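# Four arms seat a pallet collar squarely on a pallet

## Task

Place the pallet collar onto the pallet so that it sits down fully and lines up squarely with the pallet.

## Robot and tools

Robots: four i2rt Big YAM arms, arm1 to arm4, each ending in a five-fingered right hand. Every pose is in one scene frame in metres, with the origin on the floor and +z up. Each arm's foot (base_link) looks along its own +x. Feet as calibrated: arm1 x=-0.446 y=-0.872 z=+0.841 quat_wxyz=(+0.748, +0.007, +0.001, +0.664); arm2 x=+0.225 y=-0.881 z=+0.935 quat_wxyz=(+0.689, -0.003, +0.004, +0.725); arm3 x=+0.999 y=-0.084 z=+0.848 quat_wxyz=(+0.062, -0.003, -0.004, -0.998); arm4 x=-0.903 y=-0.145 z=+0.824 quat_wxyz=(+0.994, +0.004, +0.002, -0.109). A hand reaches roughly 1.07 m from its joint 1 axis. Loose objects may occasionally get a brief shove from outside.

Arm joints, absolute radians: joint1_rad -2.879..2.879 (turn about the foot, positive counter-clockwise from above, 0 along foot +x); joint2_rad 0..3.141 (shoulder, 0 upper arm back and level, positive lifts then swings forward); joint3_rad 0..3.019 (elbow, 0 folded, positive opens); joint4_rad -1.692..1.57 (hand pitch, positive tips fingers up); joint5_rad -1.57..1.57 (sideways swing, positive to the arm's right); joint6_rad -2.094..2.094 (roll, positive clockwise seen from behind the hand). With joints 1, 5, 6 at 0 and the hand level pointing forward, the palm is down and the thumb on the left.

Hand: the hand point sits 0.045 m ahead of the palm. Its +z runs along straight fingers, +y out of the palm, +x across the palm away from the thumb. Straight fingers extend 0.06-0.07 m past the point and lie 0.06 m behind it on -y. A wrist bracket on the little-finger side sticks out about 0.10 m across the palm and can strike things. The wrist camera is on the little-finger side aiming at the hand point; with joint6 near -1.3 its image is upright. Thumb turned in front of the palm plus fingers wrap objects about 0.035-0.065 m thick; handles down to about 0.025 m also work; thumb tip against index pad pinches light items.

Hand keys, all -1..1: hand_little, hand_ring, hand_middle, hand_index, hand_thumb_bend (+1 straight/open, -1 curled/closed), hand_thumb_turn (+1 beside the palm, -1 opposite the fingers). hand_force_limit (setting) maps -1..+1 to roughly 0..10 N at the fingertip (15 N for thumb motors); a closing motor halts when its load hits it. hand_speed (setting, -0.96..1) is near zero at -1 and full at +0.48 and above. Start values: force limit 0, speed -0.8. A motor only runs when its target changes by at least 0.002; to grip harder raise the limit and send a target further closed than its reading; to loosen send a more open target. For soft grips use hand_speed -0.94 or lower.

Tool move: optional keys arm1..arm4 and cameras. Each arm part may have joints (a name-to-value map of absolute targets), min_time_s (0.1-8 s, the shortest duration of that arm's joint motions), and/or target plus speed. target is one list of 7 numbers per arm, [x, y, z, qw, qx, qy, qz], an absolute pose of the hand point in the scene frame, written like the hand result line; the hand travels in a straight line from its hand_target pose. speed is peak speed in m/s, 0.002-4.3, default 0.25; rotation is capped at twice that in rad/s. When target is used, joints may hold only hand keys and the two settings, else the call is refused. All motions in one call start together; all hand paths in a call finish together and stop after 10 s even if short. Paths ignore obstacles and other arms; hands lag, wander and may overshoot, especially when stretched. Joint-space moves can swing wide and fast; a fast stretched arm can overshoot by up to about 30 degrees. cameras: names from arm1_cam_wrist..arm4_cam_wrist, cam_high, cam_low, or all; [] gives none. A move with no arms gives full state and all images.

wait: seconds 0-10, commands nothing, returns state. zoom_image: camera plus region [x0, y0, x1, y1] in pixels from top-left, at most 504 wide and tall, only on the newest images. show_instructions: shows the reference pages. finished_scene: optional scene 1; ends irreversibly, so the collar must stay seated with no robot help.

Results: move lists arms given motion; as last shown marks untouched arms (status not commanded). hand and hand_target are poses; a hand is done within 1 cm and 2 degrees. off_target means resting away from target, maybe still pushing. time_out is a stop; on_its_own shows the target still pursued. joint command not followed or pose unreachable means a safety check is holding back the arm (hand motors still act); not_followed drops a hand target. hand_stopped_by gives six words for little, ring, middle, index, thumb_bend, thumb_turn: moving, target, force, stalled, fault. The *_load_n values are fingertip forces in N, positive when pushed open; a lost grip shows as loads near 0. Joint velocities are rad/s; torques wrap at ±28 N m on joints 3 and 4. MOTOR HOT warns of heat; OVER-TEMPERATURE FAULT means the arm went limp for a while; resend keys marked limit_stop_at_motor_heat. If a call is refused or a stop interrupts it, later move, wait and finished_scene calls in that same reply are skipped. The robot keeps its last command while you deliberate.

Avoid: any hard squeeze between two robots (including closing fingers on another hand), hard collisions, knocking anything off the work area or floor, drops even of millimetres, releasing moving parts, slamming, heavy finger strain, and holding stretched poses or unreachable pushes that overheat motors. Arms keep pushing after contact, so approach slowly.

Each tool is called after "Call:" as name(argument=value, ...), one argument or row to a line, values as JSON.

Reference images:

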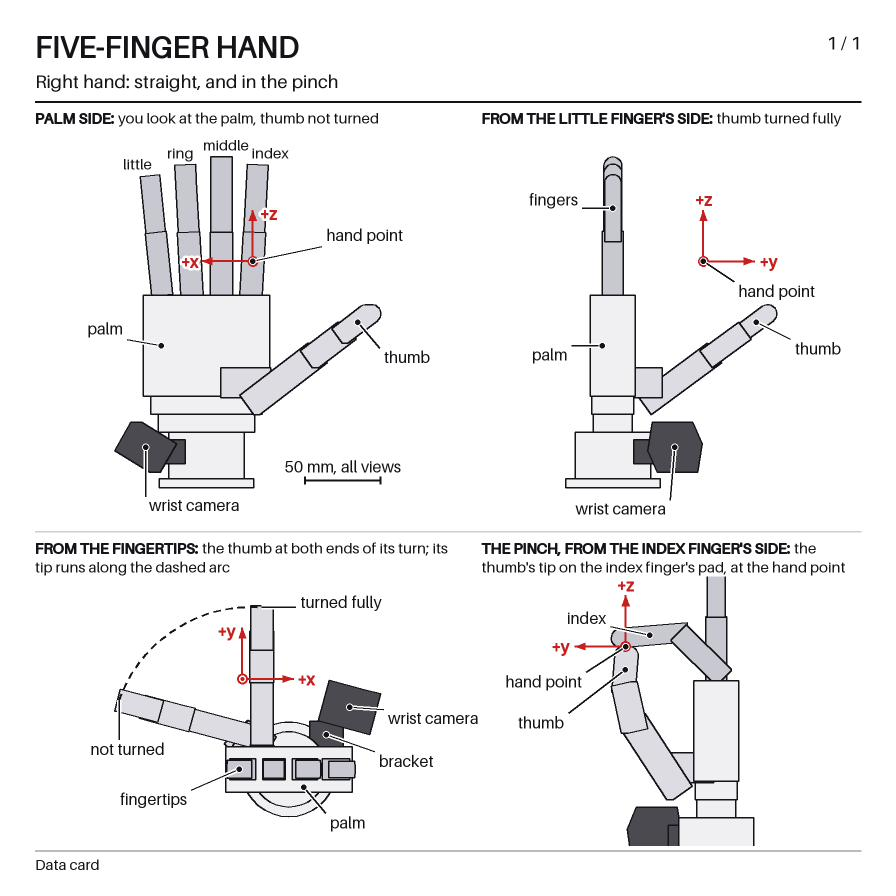

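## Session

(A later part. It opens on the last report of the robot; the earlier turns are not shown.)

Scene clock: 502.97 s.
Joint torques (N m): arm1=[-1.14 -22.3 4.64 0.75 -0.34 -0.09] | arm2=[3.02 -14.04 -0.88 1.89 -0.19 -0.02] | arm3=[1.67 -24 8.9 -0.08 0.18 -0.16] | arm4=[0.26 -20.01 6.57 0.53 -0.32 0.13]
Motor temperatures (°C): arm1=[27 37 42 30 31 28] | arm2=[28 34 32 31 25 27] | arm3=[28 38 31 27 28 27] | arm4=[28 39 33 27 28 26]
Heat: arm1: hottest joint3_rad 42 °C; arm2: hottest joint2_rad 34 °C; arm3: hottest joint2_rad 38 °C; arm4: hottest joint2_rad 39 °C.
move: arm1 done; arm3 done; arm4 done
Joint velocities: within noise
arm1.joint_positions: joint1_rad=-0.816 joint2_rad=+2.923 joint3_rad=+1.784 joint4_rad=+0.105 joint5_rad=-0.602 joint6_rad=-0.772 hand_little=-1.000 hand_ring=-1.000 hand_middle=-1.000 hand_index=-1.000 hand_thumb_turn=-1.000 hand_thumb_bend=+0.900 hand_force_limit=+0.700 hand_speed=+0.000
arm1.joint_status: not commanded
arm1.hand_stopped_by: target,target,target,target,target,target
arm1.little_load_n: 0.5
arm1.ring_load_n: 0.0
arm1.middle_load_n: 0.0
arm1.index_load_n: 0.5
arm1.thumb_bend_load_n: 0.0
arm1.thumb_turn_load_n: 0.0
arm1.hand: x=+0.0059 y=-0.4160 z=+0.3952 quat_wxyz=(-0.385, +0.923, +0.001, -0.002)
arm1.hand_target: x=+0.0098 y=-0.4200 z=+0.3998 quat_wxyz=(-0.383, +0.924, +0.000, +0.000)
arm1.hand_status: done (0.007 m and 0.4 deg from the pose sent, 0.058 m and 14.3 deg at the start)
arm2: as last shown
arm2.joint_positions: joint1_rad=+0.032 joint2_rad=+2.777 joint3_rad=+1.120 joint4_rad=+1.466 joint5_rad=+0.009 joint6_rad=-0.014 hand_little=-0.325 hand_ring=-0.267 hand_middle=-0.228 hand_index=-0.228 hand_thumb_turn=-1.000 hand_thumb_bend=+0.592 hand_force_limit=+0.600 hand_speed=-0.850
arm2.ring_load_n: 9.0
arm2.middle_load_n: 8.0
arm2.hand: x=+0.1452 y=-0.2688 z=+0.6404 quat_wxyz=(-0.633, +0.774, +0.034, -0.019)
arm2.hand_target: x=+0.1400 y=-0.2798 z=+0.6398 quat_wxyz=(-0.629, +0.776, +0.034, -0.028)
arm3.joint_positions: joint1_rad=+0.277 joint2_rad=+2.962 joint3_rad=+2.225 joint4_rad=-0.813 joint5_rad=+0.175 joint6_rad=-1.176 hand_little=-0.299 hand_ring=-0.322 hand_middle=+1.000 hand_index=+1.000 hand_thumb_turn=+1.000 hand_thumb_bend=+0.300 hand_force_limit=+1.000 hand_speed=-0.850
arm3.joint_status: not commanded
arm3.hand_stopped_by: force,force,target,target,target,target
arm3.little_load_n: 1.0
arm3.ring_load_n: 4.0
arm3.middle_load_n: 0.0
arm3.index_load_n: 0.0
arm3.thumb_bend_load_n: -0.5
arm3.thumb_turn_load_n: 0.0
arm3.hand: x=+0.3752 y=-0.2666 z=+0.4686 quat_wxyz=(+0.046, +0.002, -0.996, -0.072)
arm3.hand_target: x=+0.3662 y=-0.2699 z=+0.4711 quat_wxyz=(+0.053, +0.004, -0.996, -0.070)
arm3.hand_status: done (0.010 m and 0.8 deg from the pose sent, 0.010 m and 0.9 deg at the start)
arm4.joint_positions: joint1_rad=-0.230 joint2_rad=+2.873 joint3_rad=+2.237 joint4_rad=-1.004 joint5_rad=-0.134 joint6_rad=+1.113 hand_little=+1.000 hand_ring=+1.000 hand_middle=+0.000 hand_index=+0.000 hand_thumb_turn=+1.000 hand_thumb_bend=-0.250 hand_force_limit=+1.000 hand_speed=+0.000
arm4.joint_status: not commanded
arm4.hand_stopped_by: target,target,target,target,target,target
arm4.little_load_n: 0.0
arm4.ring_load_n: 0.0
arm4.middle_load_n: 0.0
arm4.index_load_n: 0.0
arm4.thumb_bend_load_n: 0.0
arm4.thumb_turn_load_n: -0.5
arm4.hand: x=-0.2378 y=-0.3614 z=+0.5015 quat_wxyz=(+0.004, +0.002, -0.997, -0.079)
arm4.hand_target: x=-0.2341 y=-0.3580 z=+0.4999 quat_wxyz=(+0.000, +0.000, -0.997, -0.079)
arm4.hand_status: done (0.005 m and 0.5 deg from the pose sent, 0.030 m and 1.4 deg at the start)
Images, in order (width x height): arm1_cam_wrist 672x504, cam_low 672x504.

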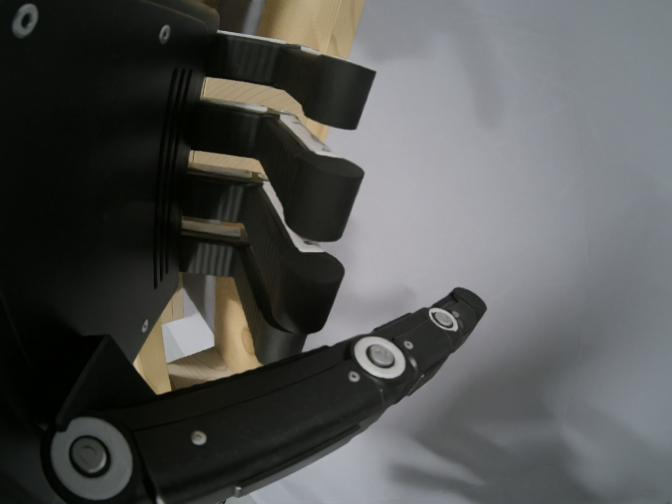

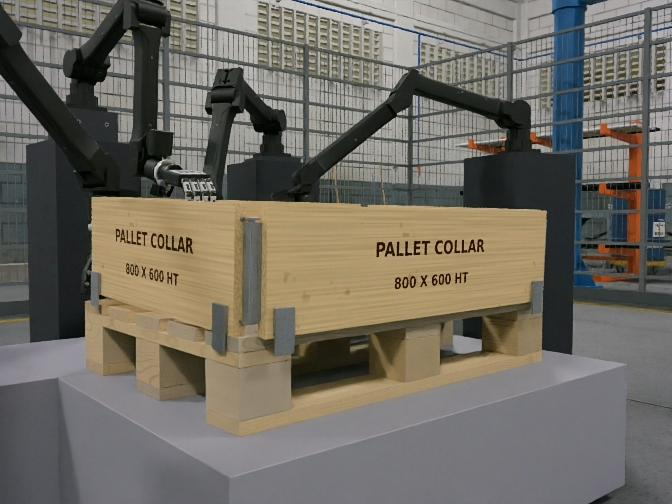

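Call:
move(
  arm1={"target":[0.010,-0.370,0.402,0.3827,-0.9239,0,0],"speed":0.08},
  arm4={"target":[-0.230,-0.270,0.492,0,0,0.9969,0.0785],"speed":0.07},
  cameras=["arm1_cam_wrist","arm4_cam_wrist"],
)

Scene clock: 504.93 s.
Joint torques (N m): arm1=[0.26 -20.01 8.77 0.73 -0.32 0.08] | arm2=[3.14 -14.68 -0.99 1.85 -0.19 -0.02] | arm3=[1.08 -25.05 9.05 -0.05 0.15 -0.2] | arm4=[1.67 -20.48 5.48 0.44 -0.54 0.18]
Motor temperatures (°C): arm1=[27 37 41 30 31 28] | arm2=[28 34 32 31 25 27] | arm3=[28 38 31 27 28 27] | arm4=[28 39 33 27 28 26]
Heat: arm1: hottest joint3_rad 41 °C; arm2: hottest joint2_rad 34 °C; arm3: hottest joint2_rad 38 °C; arm4: hottest joint2_rad 39 °C.
move: arm1 done; arm4 off_target
Joint velocities: within noise
arm1.joint_positions: joint1_rad=-0.764 joint2_rad=+2.923 joint3_rad=+1.862 joint4_rad=+0.060 joint5_rad=-0.568 joint6_rad=-0.722 hand_little=-1.000 hand_ring=-1.000 hand_middle=-1.000 hand_index=-1.000 hand_thumb_turn=-1.000 hand_thumb_bend=+0.900 hand_force_limit=+0.700 hand_speed=+0.000
arm1.joint_status: not commanded
arm1.hand_stopped_by: target,target,target,target,target,target
arm1.little_load_n: 0.5
arm1.ring_load_n: 0.0
arm1.middle_load_n: 0.0
arm1.index_load_n: 0.0
arm1.thumb_bend_load_n: 0.0
arm1.thumb_turn_load_n: 0.0
arm1.hand: x=+0.0113 y=-0.3736 z=+0.4100 quat_wxyz=(-0.385, +0.923, +0.002, +0.002)
arm1.hand_target: x=+0.0098 y=-0.3702 z=+0.4022 quat_wxyz=(-0.383, +0.924, +0.000, +0.000)
arm1.hand_status: done (0.009 m and 0.4 deg from the pose sent, 0.047 m and 0.4 deg at the start)
arm2, arm3: as last shown
arm2.middle_load_n: 8.5
arm2.thumb_bend_load_n: 17.5
arm3.ring_load_n: 3.5
arm3.thumb_bend_load_n: 0.0
arm4.joint_positions: joint1_rad=-0.126 joint2_rad=+2.824 joint3_rad=+2.066 joint4_rad=-0.872 joint5_rad=-0.134 joint6_rad=+1.229 hand_little=+1.000 hand_ring=+1.000 hand_middle=+0.000 hand_index=+0.000 hand_thumb_turn=+1.000 hand_thumb_bend=-0.250 hand_force_limit=+1.000 hand_speed=+0.000
arm4.joint_status: not commanded
arm4.hand_stopped_by: target,target,target,target,target,target
arm4.little_load_n: 0.0
arm4.ring_load_n: 0.0
arm4.middle_load_n: 0.0
arm4.index_load_n: 0.0
arm4.thumb_bend_load_n: 0.0
arm4.thumb_turn_load_n: 0.0
arm4.hand: x=-0.2391 y=-0.2843 z=+0.4849 quat_wxyz=(+0.007, -0.004, -0.997, -0.077)
arm4.hand_target: x=-0.2303 y=-0.2699 z=+0.4920 quat_wxyz=(+0.000, +0.000, -0.997, -0.079)
arm4.hand_status: off_target (0.018 m and 0.9 deg from the pose sent, 0.092 m and 0.5 deg at the start)
Images, in order (width x height): arm1_cam_wrist 672x504, arm4_cam_wrist 672x504.

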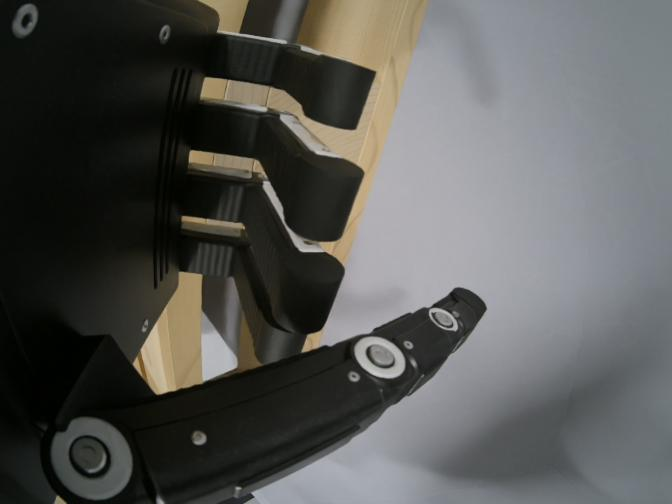

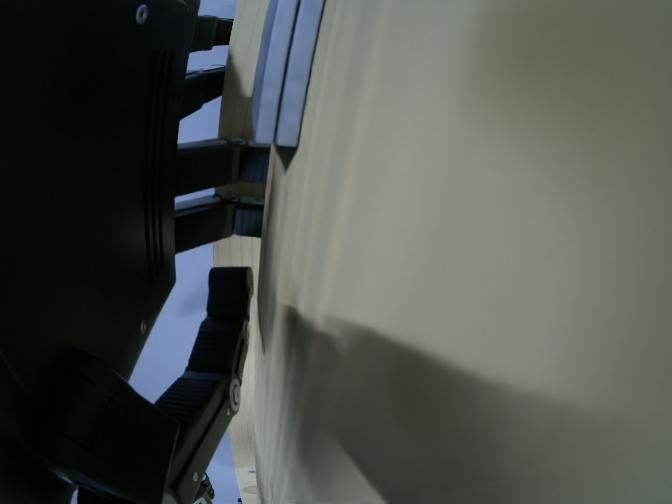

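Call:
move(
  arm1={"target":[0.010,-0.320,0.400,0.3827,-0.9239,0,0],"speed":0.06},
  arm4={"joints":{"hand_force_limit":0.3,"hand_speed":-0.85,"hand_index":-0.5,"hand_middle":-0.5}},
  arm3={"target":[0.362,-0.250,0.471,-0.0522,-0.0036,0.9962,0.0697],"speed":0.05,"joints":{"hand_force_limit":1.0,"hand_speed":-0.85,"hand_ring":-0.5,"hand_little":-0.5}},
  cameras=["arm1_cam_wrist"],
)

Scene clock: 506.50 s.
Joint torques (N m): arm1=[1.14 -18.2 11.7 1.24 -0.11 0.09] | arm2=[2.96 -14.1 -0.8 1.88 -0.03 -0.02] | arm3=[0.44 -26.05 6.76 0.16 0.9 -0.25] | arm4=[1.44 -20.66 5.89 -0.12 -0.74 0.13]
Motor temperatures (°C): arm1=[27 37 41 30 31 28] | arm2=[28 34 32 31 25 27] | arm3=[28 38 31 27 28 27] | arm4=[28 39 33 27 28 26]
Heat: arm1: hottest joint3_rad 41 °C; arm2: hottest joint2_rad 34 °C; arm3: hottest joint2_rad 38 °C; arm4: hottest joint2_rad 39 °C.
move: arm1 off_target; arm3 off_target; arm4 off_target
Joint velocities: within noise
arm1.joint_positions: joint1_rad=-0.723 joint2_rad=+2.949 joint3_rad=+1.983 joint4_rad=-0.018 joint5_rad=-0.542 joint6_rad=-0.664 hand_little=-1.000 hand_ring=-1.000 hand_middle=-1.000 hand_index=-1.000 hand_thumb_turn=-1.000 hand_thumb_bend=+0.900 hand_force_limit=+0.700 hand_speed=+0.000
arm1.joint_status: not commanded
arm1.hand_stopped_by: target,target,target,target,target,target
arm1.little_load_n: 0.0
arm1.ring_load_n: 0.0
arm1.middle_load_n: 0.0
arm1.index_load_n: 0.0
arm1.thumb_bend_load_n: 0.0
arm1.thumb_turn_load_n: 0.0
arm1.hand: x=+0.0172 y=-0.3333 z=+0.4200 quat_wxyz=(-0.382, +0.924, -0.007, -0.001)
arm1.hand_target: x=+0.0086 y=-0.3216 z=+0.4014 quat_wxyz=(-0.383, +0.924, +0.000, +0.000)
arm1.hand_status: off_target (0.025 m and 0.9 deg from the pose sent, 0.055 m and 0.4 deg at the start)
arm2: as last shown
arm2.joint_positions: joint1_rad=+0.032 joint2_rad=+2.774 joint3_rad=+1.120 joint4_rad=+1.466 joint5_rad=+0.004 joint6_rad=-0.014 hand_little=-0.325 hand_ring=-0.267 hand_middle=-0.228 hand_index=-0.228 hand_thumb_turn=-1.000 hand_thumb_bend=+0.592 hand_force_limit=+0.600 hand_speed=-0.850
arm2.little_load_n: 10.0
arm2.ring_load_n: 8.5
arm2.middle_load_n: 8.0
arm2.index_load_n: 6.5
arm2.thumb_bend_load_n: 18.5
arm2.hand: x=+0.1442 y=-0.2677 z=+0.6422 quat_wxyz=(-0.634, +0.772, +0.035, -0.021)
arm2.hand_target: x=+0.1400 y=-0.2797 z=+0.6399 quat_wxyz=(-0.629, +0.776, +0.034, -0.028)
arm3.joint_positions: joint1_rad=+0.265 joint2_rad=+2.965 joint3_rad=+2.225 joint4_rad=-0.804 joint5_rad=+0.152 joint6_rad=-1.197 hand_little=-0.477 hand_ring=-0.485 hand_middle=+1.000 hand_index=+1.000 hand_thumb_turn=+1.000 hand_thumb_bend=+0.300 hand_force_limit=+1.000 hand_speed=-0.850
arm3.joint_status: hand_little off_target (ended at -0.477, target -0.500); the others done
arm3.hand_stopped_by: force,force,target,target,target,target
arm3.little_load_n: 10.0
arm3.ring_load_n: 7.0
arm3.middle_load_n: 0.0
arm3.index_load_n: 0.0
arm3.thumb_bend_load_n: 0.0
arm3.thumb_turn_load_n: 0.0
arm3.hand: x=+0.3726 y=-0.2626 z=+0.4651 quat_wxyz=(+0.043, +0.006, -0.997, -0.061)
arm3.hand_target: x=+0.3622 y=-0.2501 z=+0.4711 quat_wxyz=(+0.052, +0.004, -0.996, -0.070)
arm3.hand_status: off_target (0.018 m and 1.4 deg from the pose sent, 0.021 m and 0.8 deg at the start)
arm4.joint_positions: joint1_rad=-0.124 joint2_rad=+2.827 joint3_rad=+2.060 joint4_rad=-0.858 joint5_rad=-0.129 joint6_rad=+1.234 hand_little=+1.000 hand_ring=+1.000 hand_middle=-0.331 hand_index=-0.358 hand_thumb_turn=+1.000 hand_thumb_bend=-0.250 hand_force_limit=+0.300 hand_speed=-0.850
arm4.joint_status: hand_middle off_target (ended at -0.331, target -0.500); hand_index off_target (ended at -0.358, target -0.500); the others done
arm4.hand_stopped_by: target,target,force,force,target,target
arm4.little_load_n: 0.0
arm4.ring_load_n: 0.5
arm4.middle_load_n: 4.5
arm4.index_load_n: 8.5
arm4.thumb_bend_load_n: 0.0
arm4.thumb_turn_load_n: 0.0
arm4.hand: x=-0.2400 y=-0.2834 z=+0.4804 quat_wxyz=(+0.006, -0.005, -0.997, -0.074)
arm4.hand_target: x=-0.2303 y=-0.2698 z=+0.4919 quat_wxyz=(+0.000, +0.000, -0.997, -0.079)
arm4.hand_status: not commanded
Images, in order (width x height): arm1_cam_wrist 672x504.

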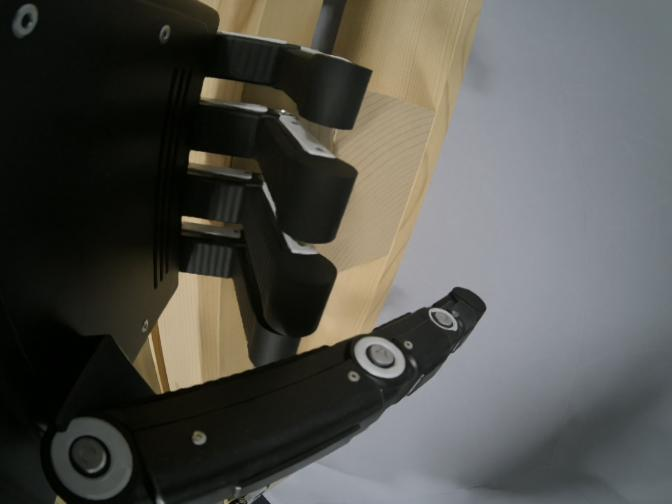

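Call:
move(
  arm1={"target":[0.005,-0.440,0.400,0.3827,-0.9239,0,0],"speed":0.15},
  arm2={"target":[0.138,-0.280,0.640,0.629,-0.776,-0.034,0.028],"speed":0.05},
)

Call:
move(
  arm1={"target":[0.005,-0.430,0.420,0.3827,-0.9239,0,0],"speed":0.12,"joints":{"hand_speed":0.0,"hand_little":1,"hand_ring":1,"hand_middle":0.91,"hand_index":1.0}},
)

Call:
move(
  arm1={"target":[0.005,-0.370,0.424,0.3827,-0.9239,0,0],"speed":0.06},
  cameras=["arm1_cam_wrist"],
)

Scene clock: 509.30 s.
Joint torques (N m): arm1=[0.15 -21.36 4.26 1.24 -0.57 -0.13] | arm2=[3.66 -13.98 -0.76 1.91 0.14 -0.02] | arm3=[0.44 -24.94 6.95 0.23 0.89 -0.23] | arm4=[1.55 -20.66 5.87 -0.13 -0.74 0.13]
Motor temperatures (°C): arm1=[27 38 41 30 31 28] | arm2=[28 34 31 31 25 27] | arm3=[28 38 30 27 28 27] | arm4=[28 39 33 27 28 26]
Heat: arm1: hottest joint3_rad 41 °C; arm2: hottest joint2_rad 34 °C; arm3: hottest joint2_rad 38 °C; arm4: hottest joint2_rad 39 °C.
move: arm1 done; arm2 off_target
Joint velocities: within noise
arm1.joint_positions: joint1_rad=-0.851 joint2_rad=+2.901 joint3_rad=+1.725 joint4_rad=+0.111 joint5_rad=-0.607 joint6_rad=-0.796 hand_little=-1.000 hand_ring=-1.000 hand_middle=-1.000 hand_index=-1.000 hand_thumb_turn=-1.000 hand_thumb_bend=+0.900 hand_force_limit=+0.700 hand_speed=+0.000
arm1.joint_status: not commanded
arm1.hand_stopped_by: target,target,target,target,target,target
arm1.little_load_n: 0.0
arm1.ring_load_n: 0.0
arm1.middle_load_n: 0.0
arm1.index_load_n: 0.0
arm1.thumb_bend_load_n: 0.0
arm1.thumb_turn_load_n: 0.0
arm1.hand: x=+0.0056 y=-0.4440 z=+0.3960 quat_wxyz=(-0.379, +0.925, -0.008, -0.004)
arm1.hand_target: x=+0.0049 y=-0.4401 z=+0.3999 quat_wxyz=(-0.383, +0.924, +0.000, +0.000)
arm1.hand_status: done (0.006 m and 1.2 deg from the pose sent, 0.109 m and 0.9 deg at the start)
arm2.joint_positions: joint1_rad=+0.032 joint2_rad=+2.774 joint3_rad=+1.120 joint4_rad=+1.466 joint5_rad=+0.004 joint6_rad=-0.014 hand_little=-0.325 hand_ring=-0.267 hand_middle=-0.228 hand_index=-0.228 hand_thumb_turn=-1.000 hand_thumb_bend=+0.592 hand_force_limit=+0.600 hand_speed=-0.850
arm2.joint_status: not commanded
arm2.hand_stopped_by: force,force,force,force,force,target
arm2.little_load_n: 10.0
arm2.ring_load_n: 8.5
arm2.middle_load_n: 8.0
arm2.index_load_n: 7.0
arm2.thumb_bend_load_n: 18.0
arm2.thumb_turn_load_n: 0.5
arm2.hand: x=+0.1442 y=-0.2677 z=+0.6422 quat_wxyz=(-0.634, +0.772, +0.035, -0.021)
arm2.hand_target: x=+0.1381 y=-0.2797 z=+0.6399 quat_wxyz=(-0.629, +0.776, +0.034, -0.028)
arm2.hand_status: off_target (0.014 m and 1.1 deg from the pose sent, 0.014 m and 1.1 deg at the start)
arm3, arm4: as last shown
arm3.ring_load_n: 6.5
arm4.ring_load_n: 0.0
pictures: none

Scene clock: 510.50 s.
Joint torques (N m): arm1=[-0.32 -21.66 4.27 1.22 -0.34 0.04] | arm2=[3.37 -14.04 -0.81 1.92 0.16 -0.03] | arm3=[0.32 -25.47 6.94 0.21 0.91 -0.23] | arm4=[1.49 -20.72 5.91 -0.14 -0.74 0.13]
Motor temperatures (°C): arm1=[27 38 40 30 30 28] | arm2=[28 34 31 31 25 27] | arm3=[28 38 30 27 28 27] | arm4=[28 39 33 27 28 26]
Heat: arm1: hottest joint3_rad 40 °C; arm2: hottest joint2_rad 34 °C; arm3: hottest joint2_rad 38 °C; arm4: hottest joint2_rad 39 °C.
move: arm1 done
Joint velocities: within noise
arm1.joint_positions: joint1_rad=-0.836 joint2_rad=+2.854 joint3_rad=+1.701 joint4_rad=+0.111 joint5_rad=-0.606 joint6_rad=-0.796 hand_little=+1.000 hand_ring=+1.000 hand_middle=+0.910 hand_index=+1.000 hand_thumb_turn=-1.000 hand_thumb_bend=+0.900 hand_force_limit=+0.700 hand_speed=+0.000
arm1.joint_status: all done
arm1.hand_stopped_by: target,target,target,target,target,target
arm1.little_load_n: 0.0
arm1.ring_load_n: 0.0
arm1.middle_load_n: 0.0
arm1.index_load_n: 0.0
arm1.thumb_bend_load_n: 0.0
arm1.thumb_turn_load_n: 0.0
arm1.hand: x=+0.0093 y=-0.4307 z=+0.4187 quat_wxyz=(-0.385, +0.923, +0.002, +0.002)
arm1.hand_target: x=+0.0051 y=-0.4300 z=+0.4201 quat_wxyz=(-0.383, +0.924, +0.000, +0.000)
arm1.hand_status: done (0.004 m and 0.4 deg from the pose sent, 0.028 m and 1.1 deg at the start)
arm2, arm3, arm4: as last shown
pictures: none

Scene clock: 512.03 s.
Joint torques (N m): arm1=[1.73 -19.55 10.7 1.2 -0.23 0.11] | arm2=[3.66 -13.86 -0.83 1.81 0.12 -0.02] | arm3=[0.5 -24.76 6.9 0.12 0.9 -0.23] | arm4=[1.49 -20.66 5.9 -0.12 -0.74 0.13]
Motor temperatures (°C): arm1=[27 38 40 30 30 28] | arm2=[28 34 31 30 25 27] | arm3=[28 38 30 27 28 27] | arm4=[28 39 33 27 28 26]
Heat: arm1: hottest joint3_rad 40 °C; arm2: hottest joint2_rad 34 °C; arm3: hottest joint2_rad 38 °C; arm4: hottest joint2_rad 39 °C.
move: arm1 off_target
Joint velocities: within noise
arm1.joint_positions: joint1_rad=-0.782 joint2_rad=+2.856 joint3_rad=+1.758 joint4_rad=+0.059 joint5_rad=-0.569 joint6_rad=-0.723 hand_little=+1.000 hand_ring=+1.000 hand_middle=+0.910 hand_index=+1.000 hand_thumb_turn=-1.000 hand_thumb_bend=+0.900 hand_force_limit=+0.700 hand_speed=+0.000
arm1.joint_status: not commanded
arm1.hand_stopped_by: target,target,target,target,target,target
arm1.little_load_n: 0.0
arm1.ring_load_n: 0.0
arm1.middle_load_n: 0.0
arm1.index_load_n: -4.0
arm1.thumb_bend_load_n: 0.0
arm1.thumb_turn_load_n: 0.0
arm1.hand: x=+0.0015 y=-0.3965 z=+0.4267 quat_wxyz=(-0.374, +0.927, -0.011, -0.008)
arm1.hand_target: x=+0.0037 y=-0.3710 z=+0.4254 quat_wxyz=(-0.383, +0.924, +0.000, +0.000)
arm1.hand_status: off_target (0.027 m and 1.9 deg from the pose sent, 0.061 m and 0.4 deg at the start)
arm2, arm3, arm4: as last shown
arm2.index_load_n: 6.5
arm2.thumb_bend_load_n: 18.5
arm4.index_load_n: 9.0
Images, in order (width x height): arm1_cam_wrist 672x504.

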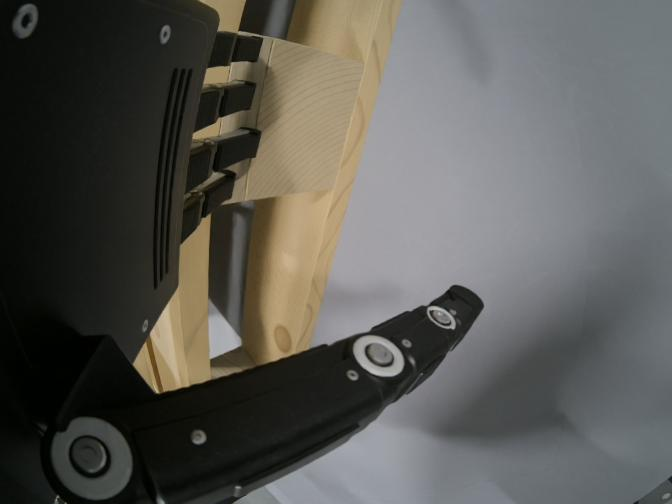

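Call:
move(
  arm1={"target":[0.000,-0.335,0.434,0.3827,-0.9239,0,0],"speed":0.05,"joints":{"hand_middle":0.95}},
  arm3={"target":[0.362,-0.255,0.520,-0.0522,-0.0036,0.9962,0.0697],"speed":0.05},
  arm4={"target":[-0.230,-0.270,0.530,0,0,0.9969,0.0785],"speed":0.05},
  arm2={"target":[0.138,-0.282,0.652,0.629,-0.776,-0.034,0.028],"speed":0.03},
)

Call:
move(
  arm4={"joints":{"hand_force_limit":1.0,"hand_speed":-0.85,"hand_index":-0.6,"hand_middle":-0.6}},
  arm3={"joints":{"hand_force_limit":1.0,"hand_speed":-0.85,"hand_ring":-0.6,"hand_little":-0.6}},
  cameras=["arm1_cam_wrist","arm3_cam_wrist","arm4_cam_wrist","cam_low"],
)

Scene clock: 513.77 s.
Joint torques (N m): arm1=[3.96 -19.78 12.45 1.84 -0.51 0.26] | arm2=[3.55 -15.15 -2.13 1.78 0.13 -0.01] | arm3=[1.26 -30.39 4.93 -1.66 1.17 0] | arm4=[1.32 -24.47 4.46 -1.7 -0.95 0.06]
Motor temperatures (°C): arm1=[27 38 40 30 30 28] | arm2=[28 34 31 30 25 27] | arm3=[28 39 30 27 28 27] | arm4=[28 39 33 27 28 26]
Heat: arm1: hottest joint3_rad 40 °C; arm2: hottest joint2_rad 34 °C; arm3: hottest joint2_rad 39 °C; arm4: hottest joint2_rad 39 °C.
move: arm1 off_target; arm2 off_target; arm3 off_target; arm4 off_target
Joint velocities: within noise
arm1.joint_positions: joint1_rad=-0.771 joint2_rad=+2.856 joint3_rad=+1.775 joint4_rad=+0.024 joint5_rad=-0.538 joint6_rad=-0.686 hand_little=+1.000 hand_ring=+1.000 hand_middle=+0.950 hand_index=+0.999 hand_thumb_turn=-1.000 hand_thumb_bend=+0.900 hand_force_limit=+0.700 hand_speed=+0.000
arm1.joint_status: all done
arm1.hand_stopped_by: target,target,target,target,target,target
arm1.little_load_n: 0.0
arm1.ring_load_n: 0.0
arm1.middle_load_n: -0.5
arm1.index_load_n: -9.0
arm1.thumb_bend_load_n: 0.0
arm1.thumb_turn_load_n: 0.0
arm1.hand: x=-0.0003 y=-0.3933 z=+0.4269 quat_wxyz=(-0.359, +0.933, -0.030, -0.013)
arm1.hand_target: x=-0.0042 y=-0.3383 z=+0.4382 quat_wxyz=(-0.384, +0.924, +0.000, -0.001)
arm1.hand_status: off_target (0.059 m and 4.8 deg from the pose sent, 0.062 m and 1.9 deg at the start)
arm2.joint_positions: joint1_rad=+0.032 joint2_rad=+2.755 joint3_rad=+1.108 joint4_rad=+1.466 joint5_rad=+0.004 joint6_rad=-0.014 hand_little=-0.325 hand_ring=-0.267 hand_middle=-0.228 hand_index=-0.228 hand_thumb_turn=-1.000 hand_thumb_bend=+0.592 hand_force_limit=+0.600 hand_speed=-0.850
arm2.joint_status: not commanded
arm2.hand_stopped_by: force,force,force,force,force,target
arm2.little_load_n: 12.5
arm2.ring_load_n: 10.0
arm2.middle_load_n: 10.5
arm2.index_load_n: 9.0
arm2.thumb_bend_load_n: 17.0
arm2.thumb_turn_load_n: 0.5
arm2.hand: x=+0.1441 y=-0.2655 z=+0.6509 quat_wxyz=(-0.636, +0.770, +0.035, -0.021)
arm2.hand_target: x=+0.1381 y=-0.2815 z=+0.6516 quat_wxyz=(-0.629, +0.776, +0.034, -0.028)
arm2.hand_status: off_target (0.018 m and 1.4 deg from the pose sent, 0.018 m and 1.1 deg at the start)
arm3.joint_positions: joint1_rad=+0.262 joint2_rad=+2.925 joint3_rad=+2.166 joint4_rad=-0.772 joint5_rad=+0.144 joint6_rad=-1.215 hand_little=-0.477 hand_ring=-0.485 hand_middle=+1.000 hand_index=+1.000 hand_thumb_turn=+1.000 hand_thumb_bend=+0.300 hand_force_limit=+1.000 hand_speed=-0.850
arm3.joint_status: not commanded
arm3.hand_stopped_by: force,force,target,target,target,target
arm3.little_load_n: 11.5
arm3.ring_load_n: 7.0
arm3.middle_load_n: 0.5
arm3.index_load_n: 0.5
arm3.thumb_bend_load_n: 0.0
arm3.thumb_turn_load_n: 0.0
arm3.hand: x=+0.3733 y=-0.2608 z=+0.4742 quat_wxyz=(+0.047, +0.013, -0.997, -0.056)
arm3.hand_target: x=+0.3614 y=-0.2551 z=+0.5171 quat_wxyz=(+0.052, +0.004, -0.996, -0.070)
arm3.hand_status: off_target (0.048 m and 2.0 deg from the pose sent, 0.056 m and 1.4 deg at the start)
arm4.joint_positions: joint1_rad=-0.121 joint2_rad=+2.798 joint3_rad=+2.025 joint4_rad=-0.844 joint5_rad=-0.122 joint6_rad=+1.241 hand_little=+1.000 hand_ring=+1.000 hand_middle=-0.331 hand_index=-0.358 hand_thumb_turn=+1.000 hand_thumb_bend=-0.250 hand_force_limit=+0.300 hand_speed=-0.850
arm4.joint_status: not commanded
arm4.hand_stopped_by: target,target,force,force,target,target
arm4.little_load_n: 0.0
arm4.ring_load_n: 0.5
arm4.middle_load_n: 4.0
arm4.index_load_n: 9.0
arm4.thumb_bend_load_n: 0.0
arm4.thumb_turn_load_n: 0.0
arm4.hand: x=-0.2406 y=-0.2827 z=+0.4892 quat_wxyz=(+0.004, -0.007, -0.998, -0.069)
arm4.hand_target: x=-0.2295 y=-0.2701 z=+0.5278 quat_wxyz=(+0.000, +0.000, -0.997, -0.078)
arm4.hand_status: off_target (0.044 m and 1.4 deg from the pose sent, 0.052 m and 1.1 deg at the start)
pictures: none

Scene clock: 514.27 s.
Joint torques (N m): arm1=[3.96 -20.54 12.51 1.84 -0.48 0.23] | arm2=[3.6 -14.86 -2 1.87 0.12 -0.01] | arm3=[1.32 -30.86 4.98 -1.68 1.19 -0.03] | arm4=[1.32 -24.47 4.45 -1.72 -0.98 0.06]
Motor temperatures (°C): arm1=[27 38 40 30 30 28] | arm2=[28 34 31 30 25 27] | arm3=[28 39 30 27 28 27] | arm4=[28 39 33 27 28 26]
Heat: arm1: hottest joint3_rad 40 °C; arm2: hottest joint2_rad 34 °C; arm3: hottest joint2_rad 39 °C; arm4: hottest joint2_rad 39 °C.
move: arm3 off_target; arm4 off_target
Joint velocities: within noise
arm1, arm2: as last shown
arm1.joint_positions: joint1_rad=-0.771 joint2_rad=+2.856 joint3_rad=+1.775 joint4_rad=+0.024 joint5_rad=-0.538 joint6_rad=-0.685 hand_little=+1.000 hand_ring=+1.000 hand_middle=+0.950 hand_index=+0.999 hand_thumb_turn=-1.000 hand_thumb_bend=+0.900 hand_force_limit=+0.700 hand_speed=+0.000
arm1.middle_load_n: 0.0
arm1.hand: x=-0.0004 y=-0.3934 z=+0.4269 quat_wxyz=(-0.358, +0.933, -0.030, -0.013)
arm1.hand_target: x=-0.0043 y=-0.3383 z=+0.4381 quat_wxyz=(-0.383, +0.924, +0.000, -0.001)
arm2.joint_positions: joint1_rad=+0.032 joint2_rad=+2.753 joint3_rad=+1.107 joint4_rad=+1.466 joint5_rad=+0.005 joint6_rad=-0.014 hand_little=-0.325 hand_ring=-0.267 hand_middle=-0.228 hand_index=-0.228 hand_thumb_turn=-1.000 hand_thumb_bend=+0.592 hand_force_limit=+0.600 hand_speed=-0.850
arm2.little_load_n: 13.0
arm2.ring_load_n: 10.5
arm2.thumb_turn_load_n: 0.0
arm2.hand: x=+0.1441 y=-0.2651 z=+0.6520 quat_wxyz=(-0.637, +0.770, +0.035, -0.021)
arm2.hand_target: x=+0.1381 y=-0.2814 z=+0.6517 quat_wxyz=(-0.629, +0.776, +0.034, -0.028)
arm3.joint_positions: joint1_rad=+0.261 joint2_rad=+2.924 joint3_rad=+2.165 joint4_rad=-0.772 joint5_rad=+0.142 joint6_rad=-1.215 hand_little=-0.477 hand_ring=-0.507 hand_middle=+1.000 hand_index=+1.000 hand_thumb_turn=+1.000 hand_thumb_bend=+0.300 hand_force_limit=+1.000 hand_speed=-0.850
arm3.joint_status: hand_little off_target (ended at -0.477, target -0.600); hand_ring off_target (ended at -0.507, target -0.600); the others done
arm3.hand_stopped_by: force,force,target,target,target,target
arm3.little_load_n: 6.0
arm3.ring_load_n: 9.5
arm3.middle_load_n: 0.0
arm3.index_load_n: 0.0
arm3.thumb_bend_load_n: 0.0
arm3.thumb_turn_load_n: 0.0
arm3.hand: x=+0.3731 y=-0.2606 z=+0.4744 quat_wxyz=(+0.047, +0.013, -0.997, -0.055)
arm3.hand_target: x=+0.3613 y=-0.2551 z=+0.5171 quat_wxyz=(+0.052, +0.004, -0.996, -0.070)
arm3.hand_status: not commanded
arm4.joint_positions: joint1_rad=-0.121 joint2_rad=+2.798 joint3_rad=+2.025 joint4_rad=-0.844 joint5_rad=-0.121 joint6_rad=+1.241 hand_little=+1.000 hand_ring=+1.000 hand_middle=-0.382 hand_index=-0.368 hand_thumb_turn=+1.000 hand_thumb_bend=-0.250 hand_force_limit=+1.000 hand_speed=-0.850
arm4.joint_status: hand_middle off_target (ended at -0.382, target -0.600); hand_index off_target (ended at -0.368, target -0.600); the others done
arm4.hand_stopped_by: target,target,force,force,target,target
arm4.little_load_n: 0.0
arm4.ring_load_n: 0.0
arm4.middle_load_n: 11.5
arm4.index_load_n: 6.0
arm4.thumb_bend_load_n: 0.0
arm4.thumb_turn_load_n: 0.0
arm4.hand: x=-0.2405 y=-0.2827 z=+0.4891 quat_wxyz=(+0.004, -0.007, -0.998, -0.069)
arm4.hand_target: x=-0.2295 y=-0.2702 z=+0.5278 quat_wxyz=(+0.000, +0.000, -0.997, -0.078)
arm4.hand_status: not commanded
Images, in order (width x height): arm1_cam_wrist 672x504, arm3_cam_wrist 672x504, arm4_cam_wrist 672x504, cam_low 672x504.

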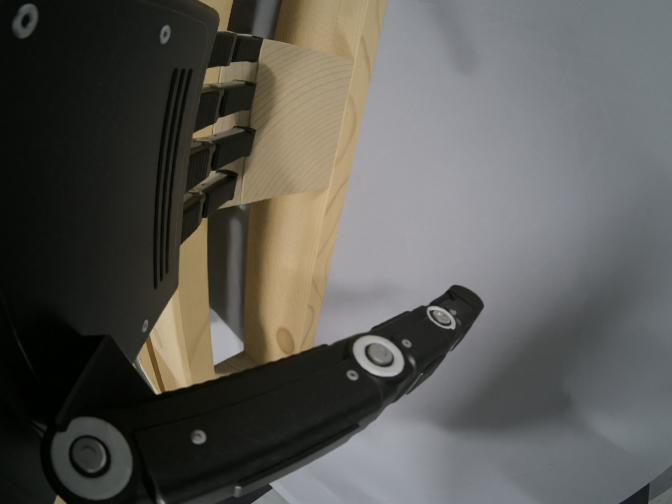

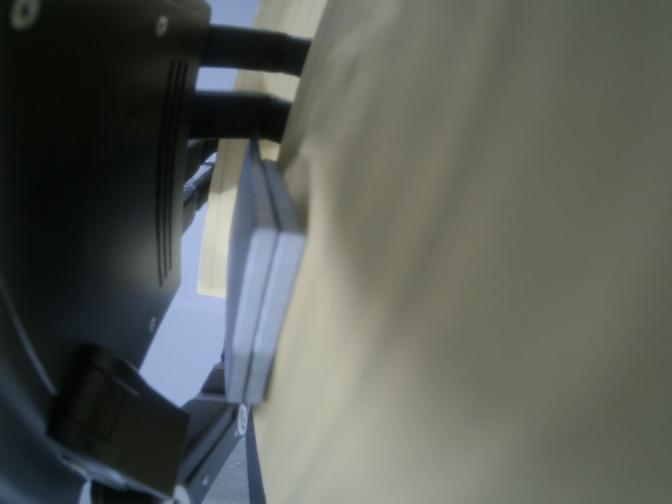

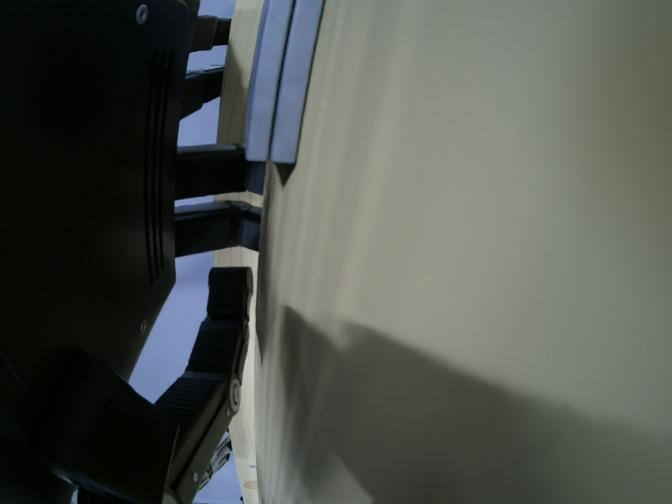

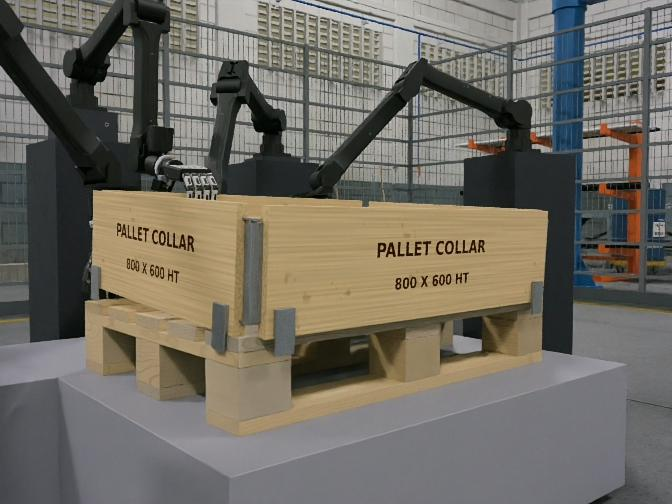

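Call:
move(
  arm3={"target":[0.360,-0.320,0.520,-0.0522,-0.0036,0.9962,0.0697],"speed":0.05},
  arm4={"target":[-0.230,-0.335,0.532,0,0,0.9969,0.0785],"speed":0.05},
  arm2={"target":[0.136,-0.320,0.648,0.629,-0.776,-0.034,0.028],"speed":0.04},
  cameras=["arm1_cam_wrist","arm3_cam_wrist","arm4_cam_wrist","cam_low"],
)

Call:
zoom_image(
  camera="cam_low",
  region=[190, 290, 310, 380],
)

Scene clock: 516.30 s.
Joint torques (N m): arm1=[4.54 -20.19 12.56 1.83 -0.48 0.24] | arm2=[4.72 -13.33 -6.45 4.12 0.29 0.02] | arm3=[7.12 -28.28 10.37 -1.77 0.73 0.06] | arm4=[-5.48 -22.89 9.05 -2.51 -0.24 -0.24]
Motor temperatures (°C): arm1=[27 39 40 30 30 28] | arm2=[28 34 31 31 25 27] | arm3=[28 39 30 27 29 27] | arm4=[28 39 33 27 28 26]
Heat: arm1: hottest joint3_rad 40 °C; arm2: hottest joint2_rad 34 °C; arm3: hottest joint2_rad 39 °C; arm4: hottest joint2_rad 39 °C.
move: arm2 off_target; arm3 off_target; arm4 off_target
Joint velocities: within noise
arm1: as last shown
arm1.hand_target: x=-0.0042 y=-0.3383 z=+0.4381 quat_wxyz=(-0.383, +0.924, +0.000, -0.001)
arm2.joint_positions: joint1_rad=+0.033 joint2_rad=+2.758 joint3_rad=+1.102 joint4_rad=+1.491 joint5_rad=+0.011 joint6_rad=-0.014 hand_little=-0.325 hand_ring=-0.267 hand_middle=-0.228 hand_index=-0.228 hand_thumb_turn=-1.000 hand_thumb_bend=+0.592 hand_force_limit=+0.600 hand_speed=-0.850
arm2.joint_status: not commanded
arm2.hand_stopped_by: force,force,force,force,force,target
arm2.little_load_n: 16.5
arm2.ring_load_n: 13.5
arm2.middle_load_n: 14.0
arm2.index_load_n: 12.0
arm2.thumb_bend_load_n: 16.0
arm2.thumb_turn_load_n: 0.5
arm2.hand: x=+0.1451 y=-0.2670 z=+0.6538 quat_wxyz=(-0.642, +0.766, +0.033, -0.019)
arm2.hand_target: x=+0.1367 y=-0.3148 z=+0.6467 quat_wxyz=(-0.628, +0.777, +0.034, -0.028)
arm2.hand_status: off_target (0.054 m and 2.2 deg from the pose sent, 0.056 m and 1.4 deg at the start)
arm3.joint_positions: joint1_rad=+0.268 joint2_rad=+2.968 joint3_rad=+2.272 joint4_rad=-0.879 joint5_rad=+0.157 joint6_rad=-1.141 hand_little=-0.477 hand_ring=-0.507 hand_middle=+1.000 hand_index=+1.000 hand_thumb_turn=+1.000 hand_thumb_bend=+0.300 hand_force_limit=+1.000 hand_speed=-0.850
arm3.joint_status: not commanded
arm3.hand_stopped_by: force,force,target,target,target,target
arm3.little_load_n: 2.0
arm3.ring_load_n: 11.5
arm3.middle_load_n: 0.5
arm3.index_load_n: 0.0
arm3.thumb_bend_load_n: 0.0
arm3.thumb_turn_load_n: 0.0
arm3.hand: x=+0.3731 y=-0.2665 z=+0.4782 quat_wxyz=(+0.032, -0.019, -0.997, -0.069)
arm3.hand_target: x=+0.3620 y=-0.3192 z=+0.5185 quat_wxyz=(+0.053, +0.004, -0.996, -0.068)
arm3.hand_status: off_target (0.069 m and 3.5 deg from the pose sent, 0.076 m and 2.1 deg at the start)
arm4.joint_positions: joint1_rad=-0.132 joint2_rad=+2.825 joint3_rad=+2.087 joint4_rad=-0.911 joint5_rad=-0.137 joint6_rad=+1.182 hand_little=+1.000 hand_ring=+1.000 hand_middle=-0.382 hand_index=-0.369 hand_thumb_turn=+1.000 hand_thumb_bend=-0.250 hand_force_limit=+1.000 hand_speed=-0.850
arm4.joint_status: not commanded
arm4.hand_stopped_by: target,target,force,force,target,target
arm4.little_load_n: 0.0
arm4.ring_load_n: 0.5
arm4.middle_load_n: 10.5
arm4.index_load_n: 2.5
arm4.thumb_bend_load_n: 0.0
arm4.thumb_turn_load_n: 0.0
arm4.hand: x=-0.2424 y=-0.2863 z=+0.4905 quat_wxyz=(+0.013, +0.016, -0.996, -0.082)
arm4.hand_target: x=-0.2314 y=-0.3343 z=+0.5303 quat_wxyz=(-0.001, -0.001, -0.997, -0.077)
arm4.hand_status: off_target (0.065 m and 2.4 deg from the pose sent, 0.069 m and 1.4 deg at the start)
Images, in order (width x height): arm1_cam_wrist 672x504, arm3_cam_wrist 672x504, arm4_cam_wrist 672x504, cam_low 672x504.

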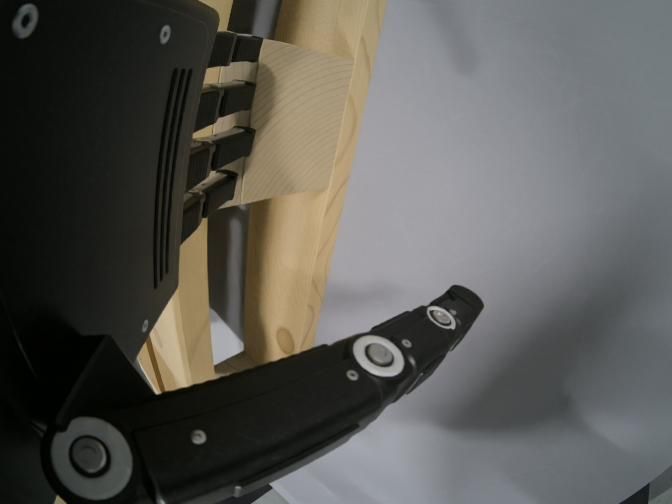

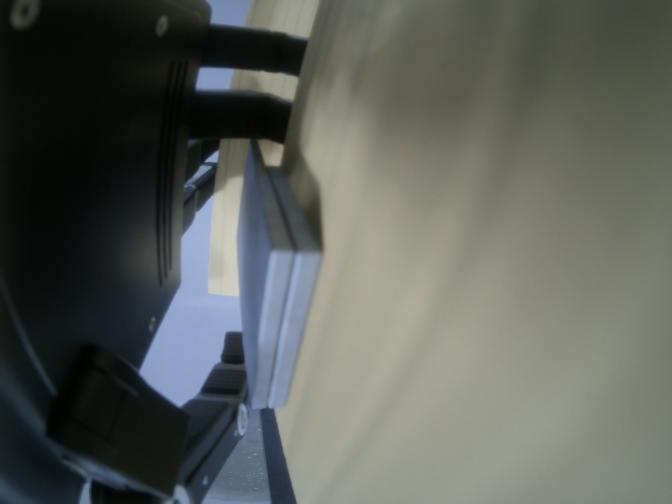

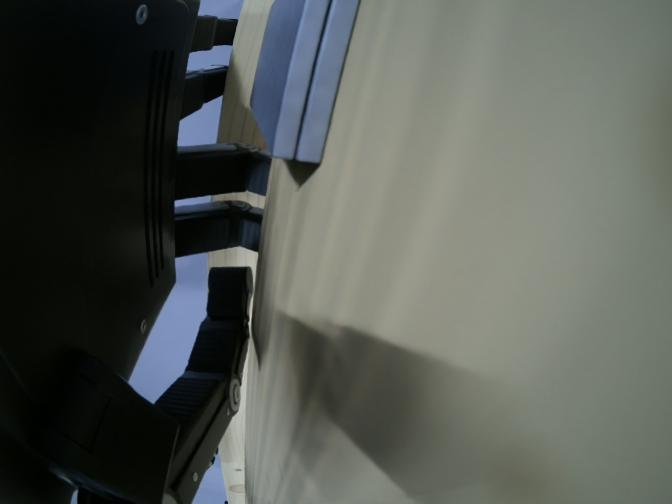

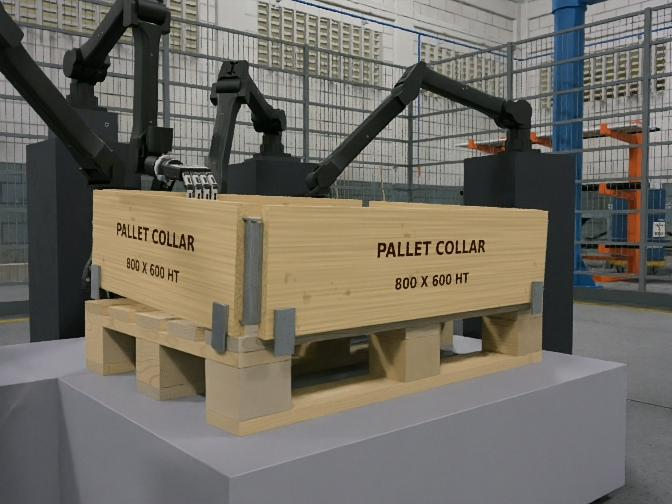

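Scaled by 4.200 from the camera's image (finer frame: 960x720).

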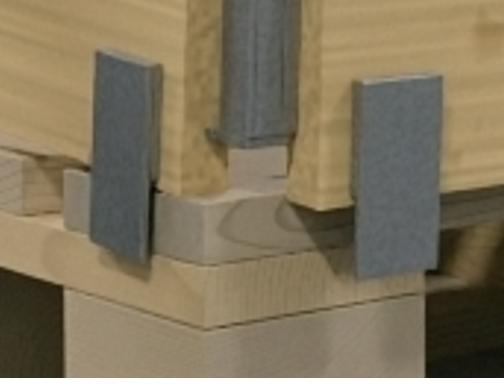

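Call:
move(
  arm3={"target":[0.360,-0.360,0.520,-0.0522,-0.0036,0.9962,0.0697],"speed":0.05},
  arm4={"target":[-0.230,-0.365,0.534,0,0,0.9969,0.0785],"speed":0.05},
  arm2={"target":[0.136,-0.330,0.646,0.629,-0.776,-0.034,0.028],"speed":0.04},
  arm1={"target":[0.000,-0.318,0.436,0.3827,-0.9239,0,0],"speed":0.05},
  cameras=["arm3_cam_wrist","arm4_cam_wrist","cam_low"],
)

Call:
zoom_image(
  camera="cam_low",
  region=[190, 290, 310, 380],
)

Scene clock: 517.93 s.
Joint torques (N m): arm1=[4.95 -20.13 13.74 2.09 -0.64 0.32] | arm2=[4.48 -13.22 -7.53 4.14 0.31 0] | arm3=[9.76 -28.98 11.62 -1.07 0.36 0.06] | arm4=[-6.83 -23.3 10.54 -1.46 0.46 -0.32]
Motor temperatures (°C): arm1=[27 39 40 30 30 28] | arm2=[28 34 31 31 25 27] | arm3=[28 39 31 27 29 27] | arm4=[28 39 33 27 28 26]
Heat: arm1: hottest joint3_rad 40 °C; arm2: hottest joint2_rad 34 °C; arm3: hottest joint2_rad 39 °C; arm4: hottest joint2_rad 39 °C.
move: arm1 off_target; arm2 off_target; arm3 off_target; arm4 off_target
Joint velocities: within noise
arm1.joint_positions: joint1_rad=-0.766 joint2_rad=+2.856 joint3_rad=+1.790 joint4_rad=-0.004 joint5_rad=-0.525 joint6_rad=-0.673 hand_little=+1.000 hand_ring=+1.000 hand_middle=+0.950 hand_index=+0.999 hand_thumb_turn=-1.000 hand_thumb_bend=+0.900 hand_force_limit=+0.700 hand_speed=+0.000
arm1.joint_status: not commanded
arm1.hand_stopped_by: target,target,target,target,target,target
arm1.little_load_n: 0.0
arm1.ring_load_n: 0.0
arm1.middle_load_n: 0.0
arm1.index_load_n: -13.0
arm1.thumb_bend_load_n: 0.0
arm1.thumb_turn_load_n: 0.0
arm1.hand: x=-0.0001 y=-0.3911 z=+0.4281 quat_wxyz=(-0.350, +0.936, -0.037, -0.016)
arm1.hand_target: x=-0.0062 y=-0.3230 z=+0.4425 quat_wxyz=(-0.384, +0.923, +0.000, -0.001)
arm1.hand_status: off_target (0.074 m and 6.1 deg from the pose sent, 0.076 m and 4.8 deg at the start)
arm2.joint_positions: joint1_rad=+0.035 joint2_rad=+2.761 joint3_rad=+1.102 joint4_rad=+1.499 joint5_rad=+0.013 joint6_rad=-0.014 hand_little=-0.325 hand_ring=-0.267 hand_middle=-0.228 hand_index=-0.227 hand_thumb_turn=-1.000 hand_thumb_bend=+0.592 hand_force_limit=+0.600 hand_speed=-0.850
arm2.joint_status: not commanded
arm2.hand_stopped_by: force,force,force,force,force,target
arm2.little_load_n: 18.0
arm2.ring_load_n: 14.5
arm2.middle_load_n: 14.5
arm2.index_load_n: 13.0
arm2.thumb_bend_load_n: 15.0
arm2.thumb_turn_load_n: 0.5
arm2.hand: x=+0.1441 y=-0.2677 z=+0.6539 quat_wxyz=(-0.644, +0.764, +0.033, -0.019)
arm2.hand_target: x=+0.1367 y=-0.3230 z=+0.6444 quat_wxyz=(-0.624, +0.780, +0.035, -0.028)
arm2.hand_status: off_target (0.063 m and 2.4 deg from the pose sent, 0.064 m and 2.2 deg at the start; a joint's target at an end of its range on 28 of 44 steps)
arm3.joint_positions: joint1_rad=+0.274 joint2_rad=+3.021 joint3_rad=+2.389 joint4_rad=-0.984 joint5_rad=+0.166 joint6_rad=-1.092 hand_little=-0.477 hand_ring=-0.507 hand_middle=+1.000 hand_index=+1.000 hand_thumb_turn=+1.000 hand_thumb_bend=+0.300 hand_force_limit=+1.000 hand_speed=-0.850
arm3.joint_status: not commanded
arm3.hand_stopped_by: force,force,target,target,target,target
arm3.little_load_n: 1.0
arm3.ring_load_n: 16.5
arm3.middle_load_n: 1.0
arm3.index_load_n: 0.0
arm3.thumb_bend_load_n: 0.0
arm3.thumb_turn_load_n: 0.0
arm3.hand: x=+0.3729 y=-0.2714 z=+0.4796 quat_wxyz=(+0.017, -0.039, -0.996, -0.080)
arm3.hand_target: x=+0.3659 y=-0.3576 z=+0.5194 quat_wxyz=(+0.053, +0.004, -0.996, -0.066)
arm3.hand_status: off_target (0.098 m and 6.4 deg from the pose sent, 0.103 m and 3.5 deg at the start)
arm4.joint_positions: joint1_rad=-0.156 joint2_rad=+2.851 joint3_rad=+2.125 joint4_rad=-0.982 joint5_rad=-0.152 joint6_rad=+1.152 hand_little=+1.000 hand_ring=+1.000 hand_middle=-0.382 hand_index=-0.369 hand_thumb_turn=+1.000 hand_thumb_bend=-0.250 hand_force_limit=+1.000 hand_speed=-0.850
arm4.joint_status: not commanded
arm4.hand_stopped_by: target,target,force,force,target,target
arm4.little_load_n: 0.0
arm4.ring_load_n: 0.0
arm4.middle_load_n: 13.5
arm4.index_load_n: 1.0
arm4.thumb_bend_load_n: 0.0
arm4.thumb_turn_load_n: 0.0
arm4.hand: x=-0.2564 y=-0.2950 z=+0.4875 quat_wxyz=(+0.035, +0.016, -0.994, -0.100)
arm4.hand_target: x=-0.2343 y=-0.3639 z=+0.5339 quat_wxyz=(+0.000, -0.001, -0.997, -0.076)
arm4.hand_status: off_target (0.088 m and 5.1 deg from the pose sent, 0.091 m and 2.4 deg at the start)
Images, in order (width x height): arm3_cam_wrist 672x504, arm4_cam_wrist 672x504, cam_low 672x504.

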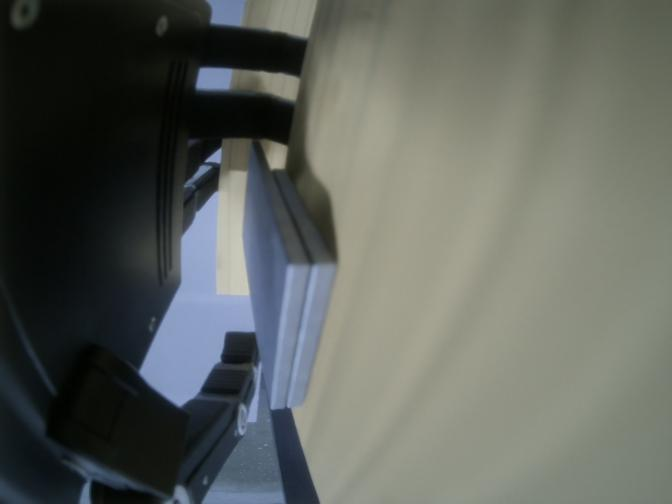

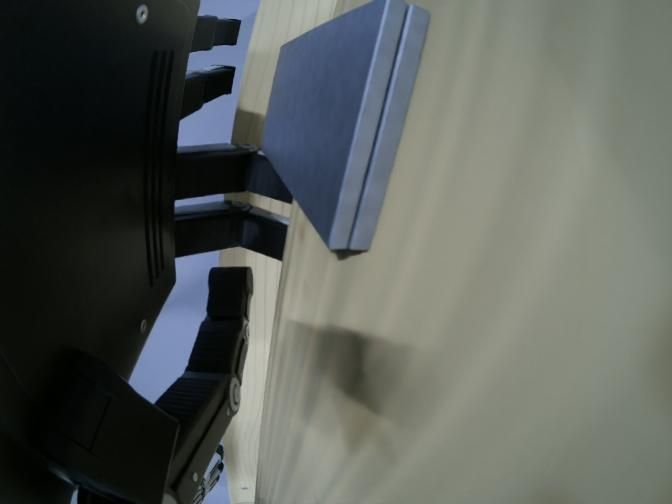

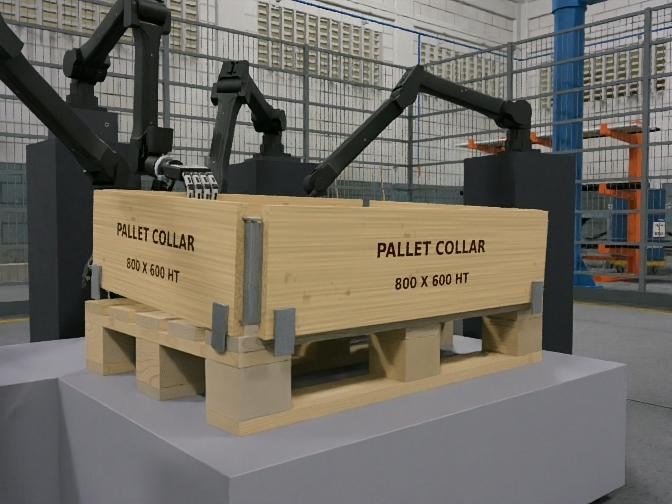

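Scaled by 4.200 from the camera's image (finer frame: 960x720).

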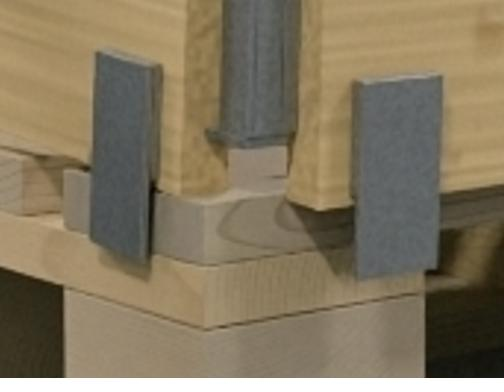

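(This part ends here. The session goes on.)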